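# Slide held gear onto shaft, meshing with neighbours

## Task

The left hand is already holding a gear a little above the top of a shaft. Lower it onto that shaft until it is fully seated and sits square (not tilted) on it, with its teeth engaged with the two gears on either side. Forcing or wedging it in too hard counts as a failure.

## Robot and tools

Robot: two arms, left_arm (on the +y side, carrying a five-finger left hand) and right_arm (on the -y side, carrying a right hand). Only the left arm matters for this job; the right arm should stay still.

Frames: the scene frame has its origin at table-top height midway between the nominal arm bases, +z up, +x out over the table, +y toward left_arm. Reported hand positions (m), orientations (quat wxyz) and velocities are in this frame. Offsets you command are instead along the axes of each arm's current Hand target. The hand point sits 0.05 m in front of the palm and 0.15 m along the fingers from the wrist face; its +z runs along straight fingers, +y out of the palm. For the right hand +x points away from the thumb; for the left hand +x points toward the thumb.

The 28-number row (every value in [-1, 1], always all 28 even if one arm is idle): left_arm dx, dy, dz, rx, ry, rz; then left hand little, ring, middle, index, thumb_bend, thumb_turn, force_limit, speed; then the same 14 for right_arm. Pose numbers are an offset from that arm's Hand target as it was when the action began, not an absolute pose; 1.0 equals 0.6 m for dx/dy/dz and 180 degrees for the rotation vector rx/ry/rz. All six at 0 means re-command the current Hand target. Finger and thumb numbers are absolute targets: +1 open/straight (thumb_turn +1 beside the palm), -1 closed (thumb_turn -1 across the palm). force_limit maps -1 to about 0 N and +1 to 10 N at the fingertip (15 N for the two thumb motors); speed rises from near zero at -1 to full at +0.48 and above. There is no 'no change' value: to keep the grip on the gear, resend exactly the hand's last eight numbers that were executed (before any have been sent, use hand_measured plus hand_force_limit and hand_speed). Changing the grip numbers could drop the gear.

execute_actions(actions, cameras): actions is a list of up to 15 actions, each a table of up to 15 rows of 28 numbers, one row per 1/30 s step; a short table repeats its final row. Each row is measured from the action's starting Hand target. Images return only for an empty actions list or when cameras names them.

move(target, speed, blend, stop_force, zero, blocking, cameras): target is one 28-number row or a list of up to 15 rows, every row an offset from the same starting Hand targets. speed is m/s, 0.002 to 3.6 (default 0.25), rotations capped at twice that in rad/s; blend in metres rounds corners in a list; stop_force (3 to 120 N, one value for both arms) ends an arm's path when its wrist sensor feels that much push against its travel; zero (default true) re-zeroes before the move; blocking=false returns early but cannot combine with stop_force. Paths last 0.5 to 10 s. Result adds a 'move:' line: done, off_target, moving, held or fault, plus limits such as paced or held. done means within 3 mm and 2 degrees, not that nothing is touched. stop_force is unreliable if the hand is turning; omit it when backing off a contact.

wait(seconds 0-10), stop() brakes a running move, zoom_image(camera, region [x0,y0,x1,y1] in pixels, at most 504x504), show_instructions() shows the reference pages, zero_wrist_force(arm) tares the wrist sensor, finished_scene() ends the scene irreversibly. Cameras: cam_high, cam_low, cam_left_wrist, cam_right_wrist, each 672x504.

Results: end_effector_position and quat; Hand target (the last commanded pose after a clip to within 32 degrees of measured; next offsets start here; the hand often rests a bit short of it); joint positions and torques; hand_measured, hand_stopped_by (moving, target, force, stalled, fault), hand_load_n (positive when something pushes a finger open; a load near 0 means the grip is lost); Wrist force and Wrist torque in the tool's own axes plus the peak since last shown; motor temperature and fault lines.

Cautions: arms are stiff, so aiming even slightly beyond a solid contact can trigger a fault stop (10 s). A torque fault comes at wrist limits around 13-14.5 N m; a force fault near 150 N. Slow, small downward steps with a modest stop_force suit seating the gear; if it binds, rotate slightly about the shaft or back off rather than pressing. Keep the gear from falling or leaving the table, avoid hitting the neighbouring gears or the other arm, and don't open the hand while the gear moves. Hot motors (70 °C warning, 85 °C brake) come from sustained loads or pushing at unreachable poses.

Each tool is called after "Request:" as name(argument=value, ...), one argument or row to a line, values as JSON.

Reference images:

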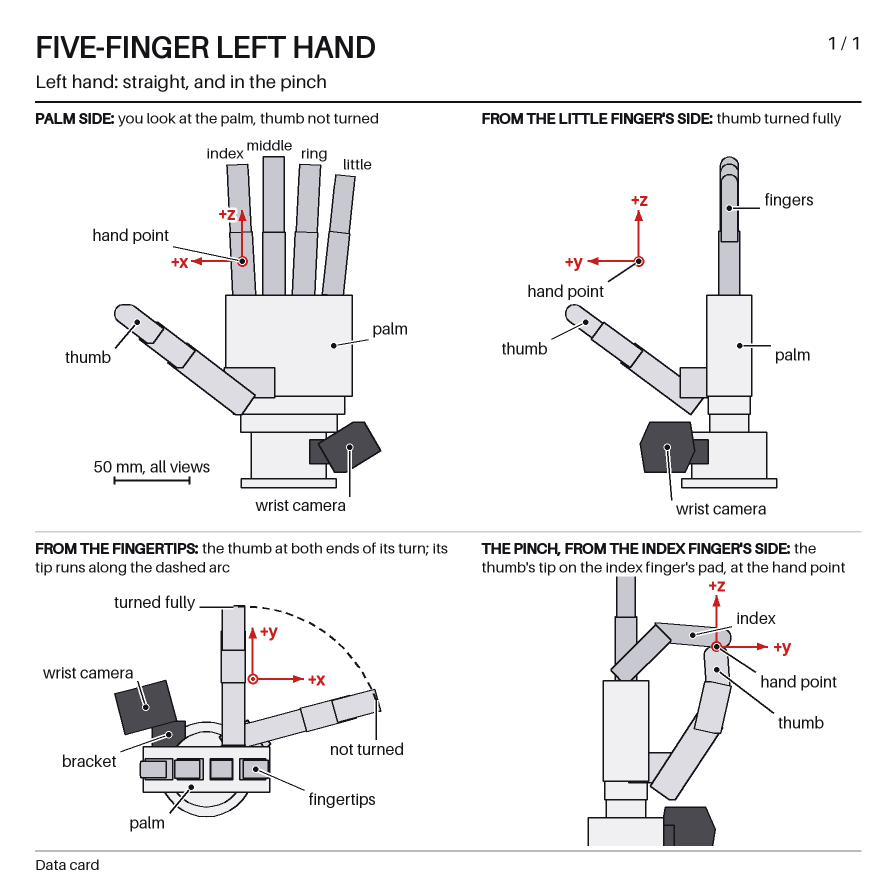

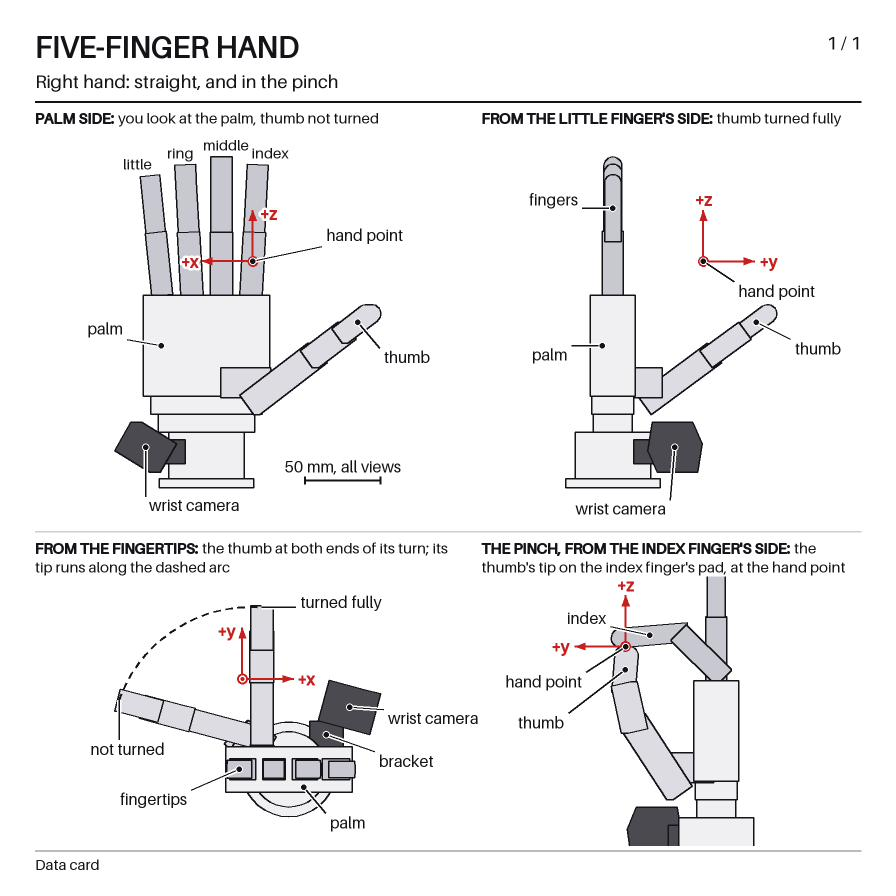

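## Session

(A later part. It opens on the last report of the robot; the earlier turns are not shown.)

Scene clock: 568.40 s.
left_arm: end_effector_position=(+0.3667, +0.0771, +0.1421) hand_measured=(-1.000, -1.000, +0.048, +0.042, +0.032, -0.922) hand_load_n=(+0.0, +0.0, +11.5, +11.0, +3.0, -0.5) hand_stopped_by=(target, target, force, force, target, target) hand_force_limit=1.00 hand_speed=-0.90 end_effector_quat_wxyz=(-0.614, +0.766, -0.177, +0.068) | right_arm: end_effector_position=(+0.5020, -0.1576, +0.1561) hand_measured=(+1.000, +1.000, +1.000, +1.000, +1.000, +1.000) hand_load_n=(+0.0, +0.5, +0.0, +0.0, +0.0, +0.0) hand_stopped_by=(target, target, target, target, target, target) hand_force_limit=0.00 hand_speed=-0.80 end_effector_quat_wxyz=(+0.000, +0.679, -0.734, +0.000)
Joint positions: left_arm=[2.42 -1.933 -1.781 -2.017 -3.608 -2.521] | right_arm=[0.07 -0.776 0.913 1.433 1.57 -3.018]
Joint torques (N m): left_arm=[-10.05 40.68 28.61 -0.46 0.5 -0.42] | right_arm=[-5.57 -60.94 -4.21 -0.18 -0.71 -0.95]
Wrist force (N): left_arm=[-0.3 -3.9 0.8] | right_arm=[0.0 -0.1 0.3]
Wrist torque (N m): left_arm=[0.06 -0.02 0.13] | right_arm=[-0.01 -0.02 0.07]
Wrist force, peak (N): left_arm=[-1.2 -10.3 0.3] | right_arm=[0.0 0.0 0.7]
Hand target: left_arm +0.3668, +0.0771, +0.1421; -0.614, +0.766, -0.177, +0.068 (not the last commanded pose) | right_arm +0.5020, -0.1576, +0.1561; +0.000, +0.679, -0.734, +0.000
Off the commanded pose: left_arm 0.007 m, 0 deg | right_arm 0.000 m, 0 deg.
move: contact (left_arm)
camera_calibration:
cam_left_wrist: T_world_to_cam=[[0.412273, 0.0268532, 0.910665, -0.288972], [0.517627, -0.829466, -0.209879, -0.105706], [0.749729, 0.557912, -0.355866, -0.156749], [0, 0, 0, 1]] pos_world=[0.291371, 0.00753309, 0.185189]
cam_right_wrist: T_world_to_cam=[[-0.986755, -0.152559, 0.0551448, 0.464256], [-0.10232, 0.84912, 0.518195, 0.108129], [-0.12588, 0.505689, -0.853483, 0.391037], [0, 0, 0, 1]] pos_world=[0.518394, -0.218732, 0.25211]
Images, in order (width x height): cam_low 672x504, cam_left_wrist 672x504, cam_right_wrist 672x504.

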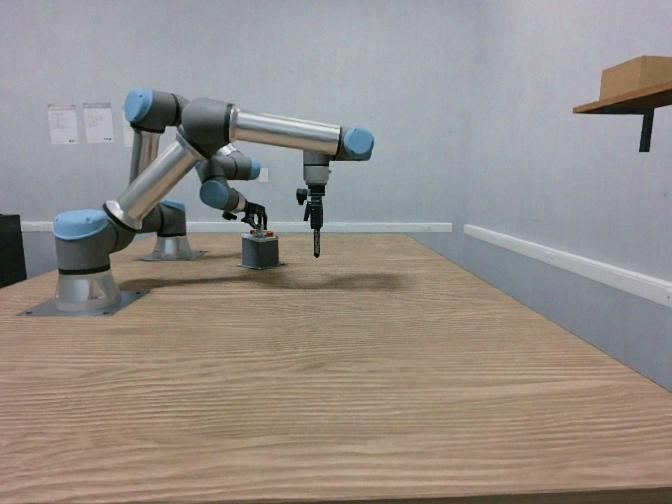

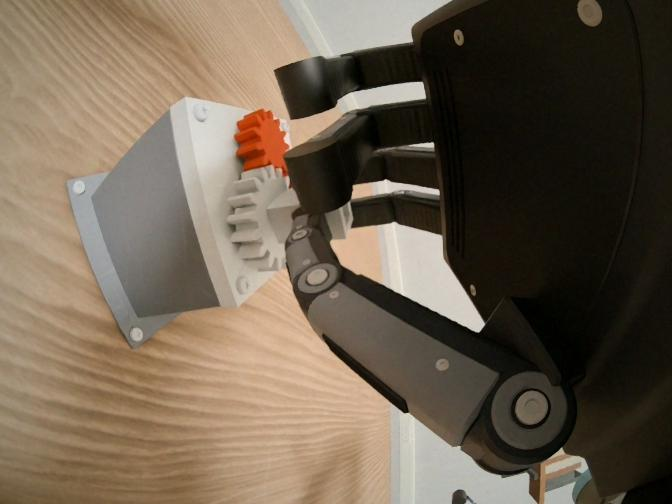

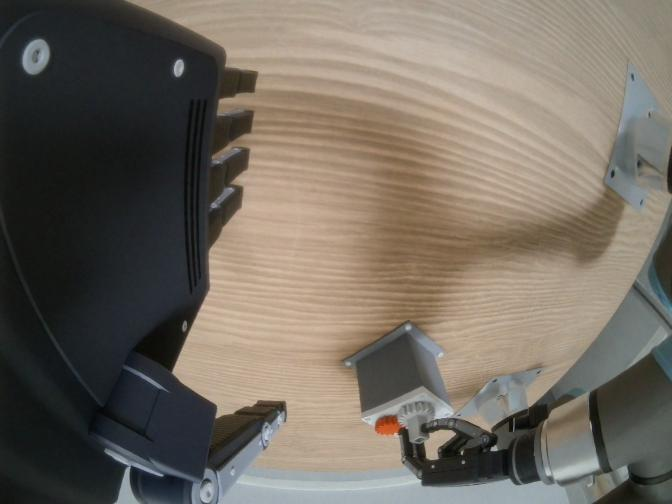

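Request:
zoom_image(
  camera="cam_left_wrist",
  region=[220, 100, 300, 200],
)

Request:
zoom_image(
  camera="cam_left_wrist",
  region=[215, 190, 285, 290],
)

Request:
zoom_image(
  camera="cam_right_wrist",
  region=[372, 395, 440, 440],
)

Scaled by 5.040 from the camera's 672x504 image, which has a finer 960x720 frame.

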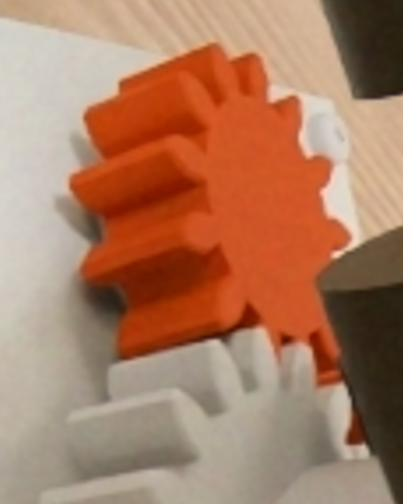

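Scaled by 5.040 from the camera's 672x504 image, which has a finer 960x720 frame.

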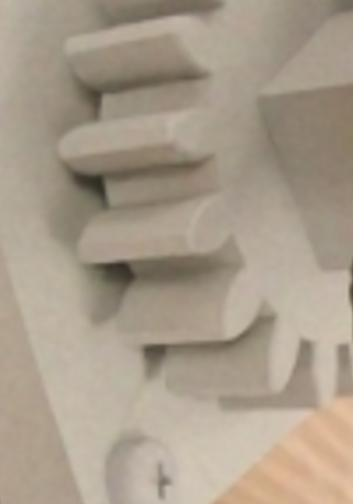

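Scaled by 7.412 from the camera's 672x504 image, which has a finer 960x720 frame.

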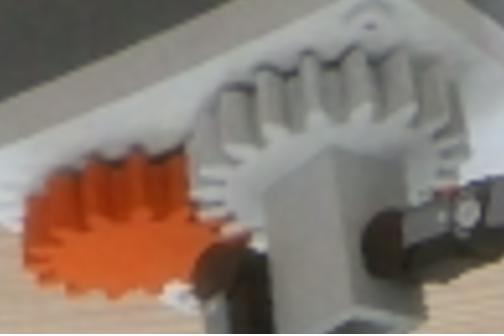

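Request:
move(
  target=[
    [0,-0.0008,-0.0002,0,0,0,-1,-1,0.048,0.040,0.032,-0.922,1,-0.9,0,0,0,0,0,0,1,1,1,1,1,1,0,-0.8],
  ],
  speed=0.02,
)

Scene clock: 573.87 s.
left_arm: end_effector_position=(+0.3668, +0.0771, +0.1426) hand_measured=(-1.000, -1.000, +0.048, +0.042, +0.032, -0.922) hand_load_n=(+0.0, +0.0, +10.5, +10.5, +5.0, -0.5) hand_stopped_by=(target, target, force, force, target, target) hand_force_limit=1.00 hand_speed=-0.90 end_effector_quat_wxyz=(-0.614, +0.766, -0.177, +0.068) | right_arm: end_effector_position=(+0.5020, -0.1576, +0.1561) hand_measured=(+1.000, +1.000, +1.000, +1.000, +1.000, +1.000) hand_load_n=(+0.0, +0.0, +0.0, -0.5, +0.0, +0.0) hand_stopped_by=(target, target, target, target, target, target) hand_force_limit=0.00 hand_speed=-0.80 end_effector_quat_wxyz=(+0.000, +0.679, -0.734, +0.000)
Joint positions: left_arm=[2.42 -1.932 -1.78 -2.018 -3.608 -2.521] | right_arm=[0.07 -0.776 0.913 1.433 1.57 -3.018]
Joint torques (N m): left_arm=[6.13 42.74 30.29 -0.87 1.07 -0.02] | right_arm=[-6 -60.66 -4.58 -0.18 -0.69 -0.8]
Wrist force (N): left_arm=[0.8 0.1 1.1] | right_arm=[0.1 -0.1 0.2]
Wrist torque (N m): left_arm=[0.06 0.01 0.08] | right_arm=[-0.01 -0.04 0.07]
Wrist force, peak (N): left_arm=[-0.5 -4.6 1.0] | right_arm=[0.2 -0.1 0.5]
Hand target: left_arm +0.3668, +0.0771, +0.1426; -0.614, +0.766, -0.177, +0.068 | right_arm +0.5020, -0.1576, +0.1561; +0.000, +0.679, -0.734, +0.000
Off the commanded pose: left_arm 0.000 m, 0 deg | right_arm 0.000 m, 0 deg.
move: done

Request:
move(
  target=[
    [0,0,0,0,0,0,-1,-1,0.048,0.040,0.13,-0.922,1,-0.8,0,0,0,0,0,0,1,1,1,1,1,1,0,-0.8],
  ],
)

Request:
move(
  target=[
    [0,0,0,0,0,0,-1,-1,0.25,0.25,0.13,-0.922,1,-0.8,0,0,0,0,0,0,1,1,1,1,1,1,0,-0.8],
  ],
  cameras=["cam_left_wrist","cam_right_wrist"],
)

Request:
zoom_image(
  camera="cam_right_wrist",
  region=[370, 390, 450, 460],
)

Scene clock: 582.00 s.
left_arm: end_effector_position=(+0.3668, +0.0771, +0.1427) hand_measured=(-1.000, -1.000, +0.048, +0.042, +0.130, -0.922) hand_load_n=(-0.5, +0.0, +6.5, +7.0, +0.0, +0.0) hand_stopped_by=(target, target, force, force, target, target) hand_force_limit=1.00 hand_speed=-0.80 end_effector_quat_wxyz=(-0.614, +0.766, -0.177, +0.068) | right_arm: end_effector_position=(+0.5020, -0.1576, +0.1561) hand_measured=(+1.000, +1.000, +1.000, +1.000, +1.000, +1.000) hand_load_n=(+0.0, +0.0, +0.0, +0.0, +0.0, +0.0) hand_stopped_by=(target, target, target, target, target, target) hand_force_limit=0.00 hand_speed=-0.80 end_effector_quat_wxyz=(+0.000, +0.679, -0.734, +0.000)
Joint positions: left_arm=[2.42 -1.932 -1.78 -2.018 -3.608 -2.521] | right_arm=[0.07 -0.776 0.913 1.433 1.57 -3.018]
Joint torques (N m): left_arm=[6.11 37.76 27.41 0.06 1.06 2.06] | right_arm=[-5.63 -60.64 -4.4 -0.25 -0.7 -0.77]
Wrist force (N): left_arm=[0.8 -5.1 6.2] | right_arm=[0.0 -0.1 0.1]
Wrist torque (N m): left_arm=[0.10 0.05 0.12] | right_arm=[0.00 -0.02 0.07]
Wrist force, peak (N): left_arm=[0.8 -5.1 6.2] | right_arm=[0.1 -0.3 0.5]
Hand target: left_arm +0.3668, +0.0771, +0.1426; -0.614, +0.766, -0.177, +0.068 | right_arm +0.5020, -0.1576, +0.1561; +0.000, +0.679, -0.734, +0.000
Off the commanded pose: left_arm 0.000 m, 0 deg | right_arm 0.000 m, 0 deg.
move: done

Scene clock: 582.67 s.
left_arm: end_effector_position=(+0.3668, +0.0771, +0.1427) hand_measured=(-1.000, -1.000, +0.250, +0.250, +0.130, -0.922) hand_load_n=(+0.0, +0.0, +0.0, +0.0, +0.0, +0.0) hand_stopped_by=(target, target, target, target, target, target) hand_force_limit=1.00 hand_speed=-0.80 end_effector_quat_wxyz=(-0.614, +0.766, -0.177, +0.068) | right_arm: end_effector_position=(+0.5020, -0.1576, +0.1561) hand_measured=(+1.000, +1.000, +1.000, +1.000, +1.000, +1.000) hand_load_n=(+0.0, +0.0, +0.0, +0.0, +0.0, +0.0) hand_stopped_by=(target, target, target, target, target, target) hand_force_limit=0.00 hand_speed=-0.80 end_effector_quat_wxyz=(+0.000, +0.679, -0.734, +0.000)
Joint positions: left_arm=[2.42 -1.932 -1.78 -2.018 -3.608 -2.521] | right_arm=[0.07 -0.776 0.913 1.433 1.57 -3.018]
Joint torques (N m): left_arm=[6.22 34.53 24.42 1.49 1.08 1.93] | right_arm=[-5.71 -60.75 -4.49 -0.17 -0.68 -0.82]
Wrist force (N): left_arm=[0.4 0.0 -0.6] | right_arm=[0.2 0.0 0.3]
Wrist torque (N m): left_arm=[0.01 -0.04 0.11] | right_arm=[-0.01 -0.05 0.08]
Wrist force, peak (N): left_arm=[0.9 -5.0 6.0] | right_arm=[0.0 -0.1 0.5]
Hand target: left_arm +0.3668, +0.0771, +0.1426; -0.614, +0.766, -0.177, +0.068 | right_arm +0.5020, -0.1576, +0.1561; +0.000, +0.679, -0.734, +0.000
Off the commanded pose: left_arm 0.000 m, 0 deg | right_arm 0.000 m, 0 deg.
move: done
camera_calibration:
cam_left_wrist: T_world_to_cam=[[0.412225, 0.0269288, 0.910684, -0.289459], [0.517664, -0.829463, -0.209796, -0.105679], [0.749729, 0.557912, -0.355866, -0.156646], [0, 0, 0, 1]] pos_world=[0.291471, 0.0075332, 0.18569]
cam_right_wrist: T_world_to_cam=[[-0.986755, -0.152559, 0.0551448, 0.464256], [-0.10232, 0.84912, 0.518195, 0.108129], [-0.12588, 0.505689, -0.853483, 0.391037], [0, 0, 0, 1]] pos_world=[0.518394, -0.218732, 0.25211]
Images, in order (width x height): cam_left_wrist 672x504, cam_right_wrist 672x504.

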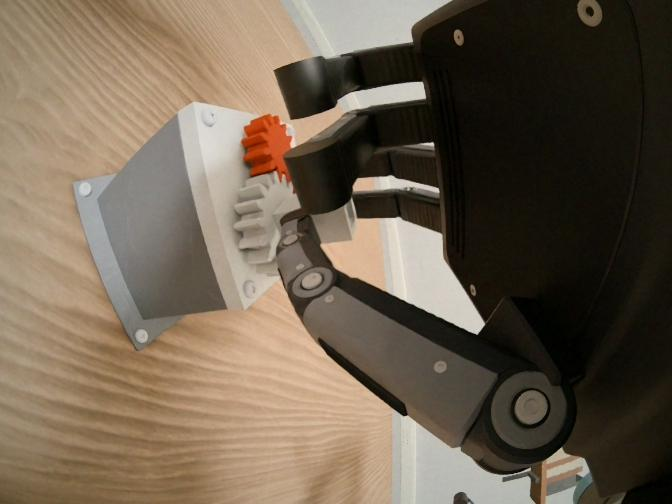

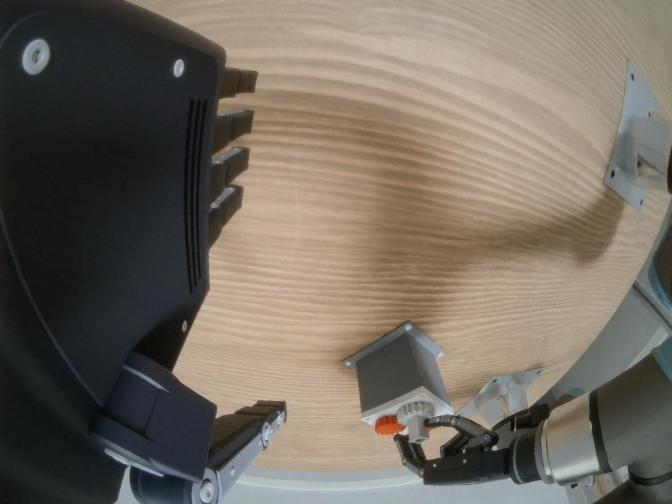

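Scaled by 6.300 from the camera's 672x504 image, which has a finer 960x720 frame.

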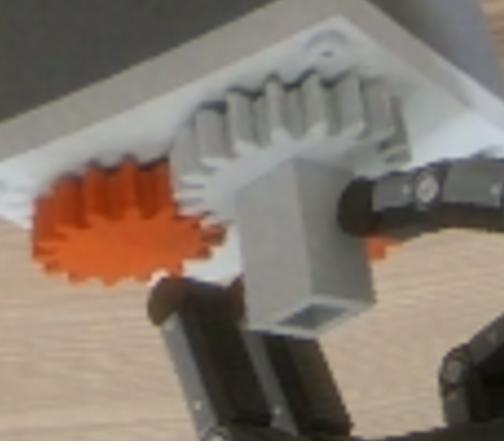

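Request:
move(
  target=[
    [0,0,0,0,0,0,-1,-1,0.9,0.9,0.13,-0.922,1,-0.3,0,0,0,0,0,0,1,1,1,1,1,1,0,-0.8],
    [0,-0.003,-0.04,0,0,0,-1,-1,0.9,0.9,0.13,-0.922,1,-0.3,0,0,0,0,0,0,1,1,1,1,1,1,0,-0.8],
    [0.0,-0.12,-0.09,0,0,0,-1,-1,0.9,0.9,0.13,-0.922,1,-0.3,0,0,0,0,0,0,1,1,1,1,1,1,0,-0.8],
  ],
  speed=[0.1,0.06,0.2],
  cameras=["cam_left_wrist","cam_right_wrist","cam_high","cam_low"],
)

Request:
zoom_image(
  camera="cam_right_wrist",
  region=[370, 390, 450, 460],
)

Request:
zoom_image(
  camera="cam_low",
  region=[240, 210, 285, 250],
)

Request:
zoom_image(
  camera="cam_high",
  region=[295, 160, 345, 205],
)

Scene clock: 589.43 s.
left_arm: end_effector_position=(+0.3622, +0.0639, +0.1471) hand_measured=(-1.000, -1.000, +0.900, +0.900, +0.130, -0.922) hand_load_n=(+0.0, +0.0, +0.0, +0.0, +0.0, +0.5) hand_stopped_by=(target, target, target, target, target, target) hand_force_limit=1.00 hand_speed=-0.30 end_effector_quat_wxyz=(-0.614, +0.766, -0.177, +0.068) | right_arm: end_effector_position=(+0.5020, -0.1576, +0.1561) hand_measured=(+1.000, +1.000, +1.000, +1.000, +1.000, +1.000) hand_load_n=(+0.0, +0.0, +0.0, +0.0, +0.0, +0.0) hand_stopped_by=(target, target, target, target, target, target) hand_force_limit=0.00 hand_speed=-0.80 end_effector_quat_wxyz=(+0.000, +0.679, -0.734, +0.000)
Joint positions: left_arm=[2.397 -1.946 -1.743 -2.063 -3.628 -2.546] | right_arm=[0.07 -0.776 0.913 1.433 1.57 -3.018]
Joint torques (N m): left_arm=[12.19 43.16 5.05 1.84 2.94 2.02] | right_arm=[-5.27 -60.52 -4.7 -0.23 -0.66 -0.62]
Wrist force (N): left_arm=[0.3 -0.1 -0.3] | right_arm=[0.0 -0.1 0.5]
Wrist torque (N m): left_arm=[-0.01 -0.03 0.15] | right_arm=[-0.03 -0.02 0.06]
Wrist force, peak (N): left_arm=[0.0 0.1 -1.9] | right_arm=[0.4 0.0 0.5]
Hand target: left_arm +0.3623, +0.0640, +0.1471; -0.614, +0.766, -0.177, +0.068 (not the last commanded pose) | right_arm +0.5020, -0.1576, +0.1561; +0.000, +0.679, -0.734, +0.000
Off the commanded pose: left_arm 0.081 m, 0 deg | right_arm 0.000 m, 0 deg.
move: held (left_arm; a check stopped the path); path passed 2 of 3 targets; limits=held
pose unreachable (left arm): on one or more control steps of this call, first in action 0 (counted from 0), this arm could not follow its commanded pose, so it was not sent that pose on those steps. It may still have moved: this result reports where it is.
cause: moving toward the commanded pose would bring a part of the arm too close to another arm (a part of this arm just beyond joint 4 (wrist 1) and a part of the right arm just beyond its joint 2 (shoulder lift), at the place that arm is still heading or pushing toward).
camera_calibration:
cam_left_wrist: T_world_to_cam=[[0.412368, 0.027321, 0.910608, -0.291333], [0.517068, -0.829972, -0.209252, -0.113156], [0.750062, 0.557135, -0.356381, -0.144286], [0, 0, 0, 1]] pos_world=[0.286869, -0.00556981, 0.190191]
cam_right_wrist: T_world_to_cam=[[-0.986755, -0.152559, 0.0551448, 0.464256], [-0.10232, 0.84912, 0.518195, 0.108129], [-0.12588, 0.505689, -0.853483, 0.391037], [0, 0, 0, 1]] pos_world=[0.518394, -0.218732, 0.25211]

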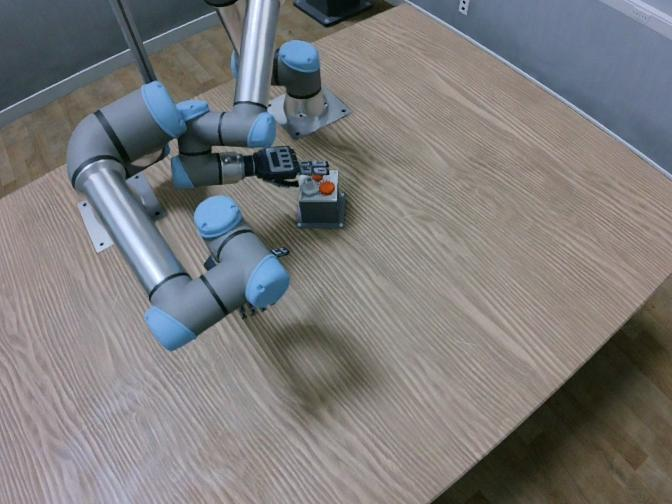

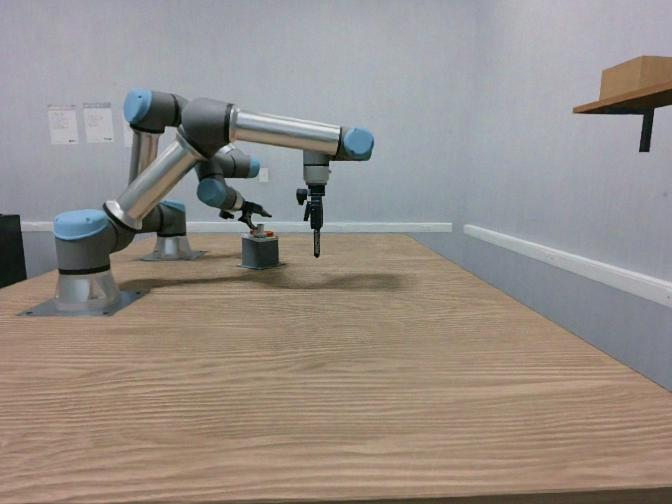

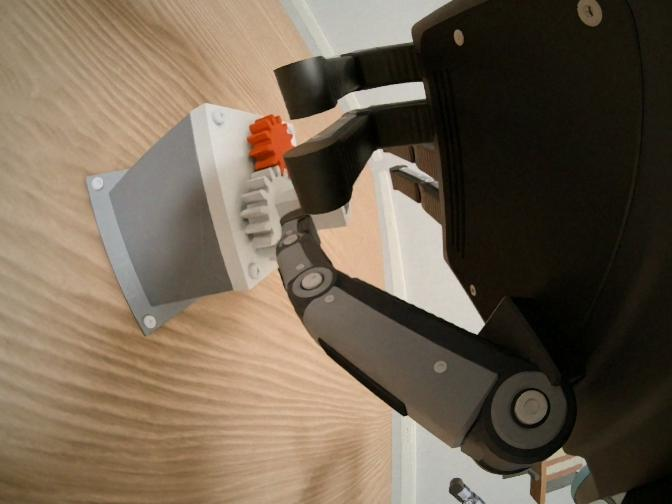

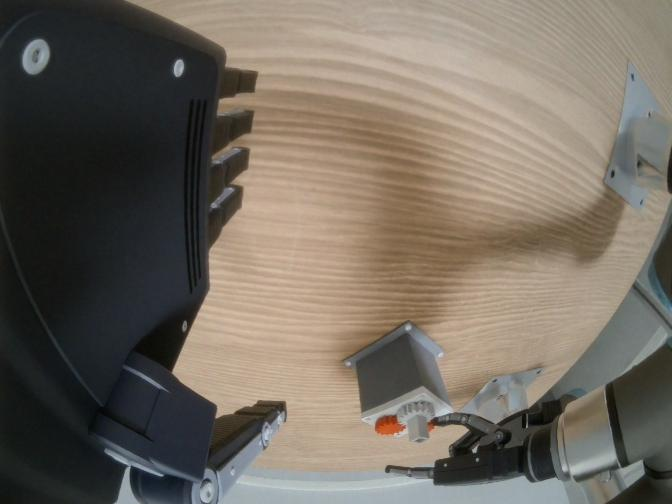

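Scaled by 6.300 from the camera's 672x504 image, which has a finer 960x720 frame.

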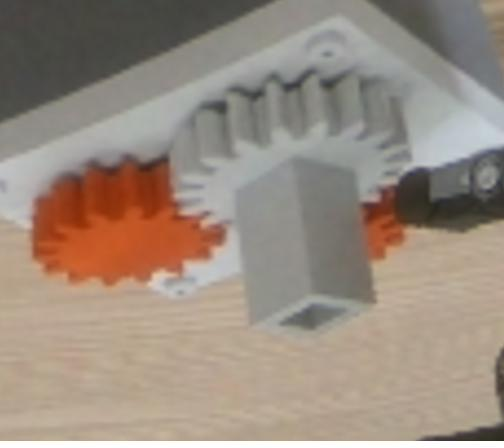

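Scaled by 11.200 from the camera's 672x504 image, which has a finer 960x720 frame.

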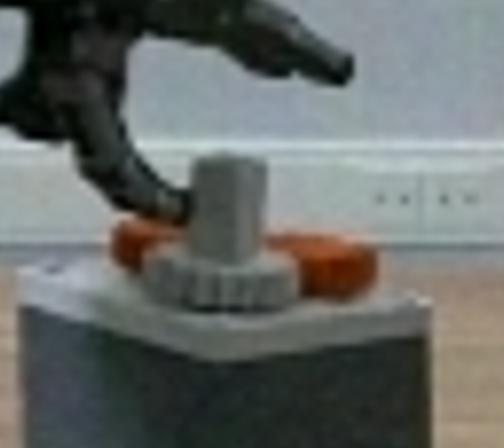

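Scaled by 10.080 from the camera's 672x504 image, which has a finer 960x720 frame.

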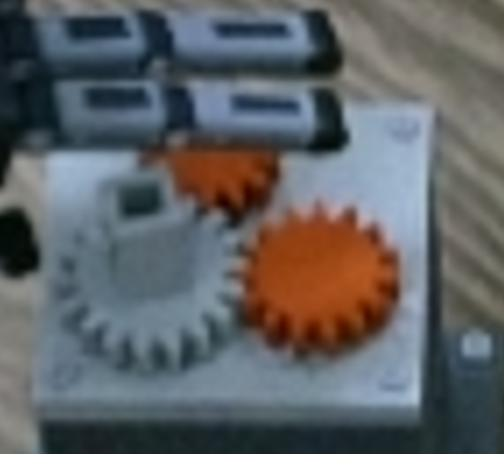

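Request:
finished_scene(
)

The scene is finished: the task was done.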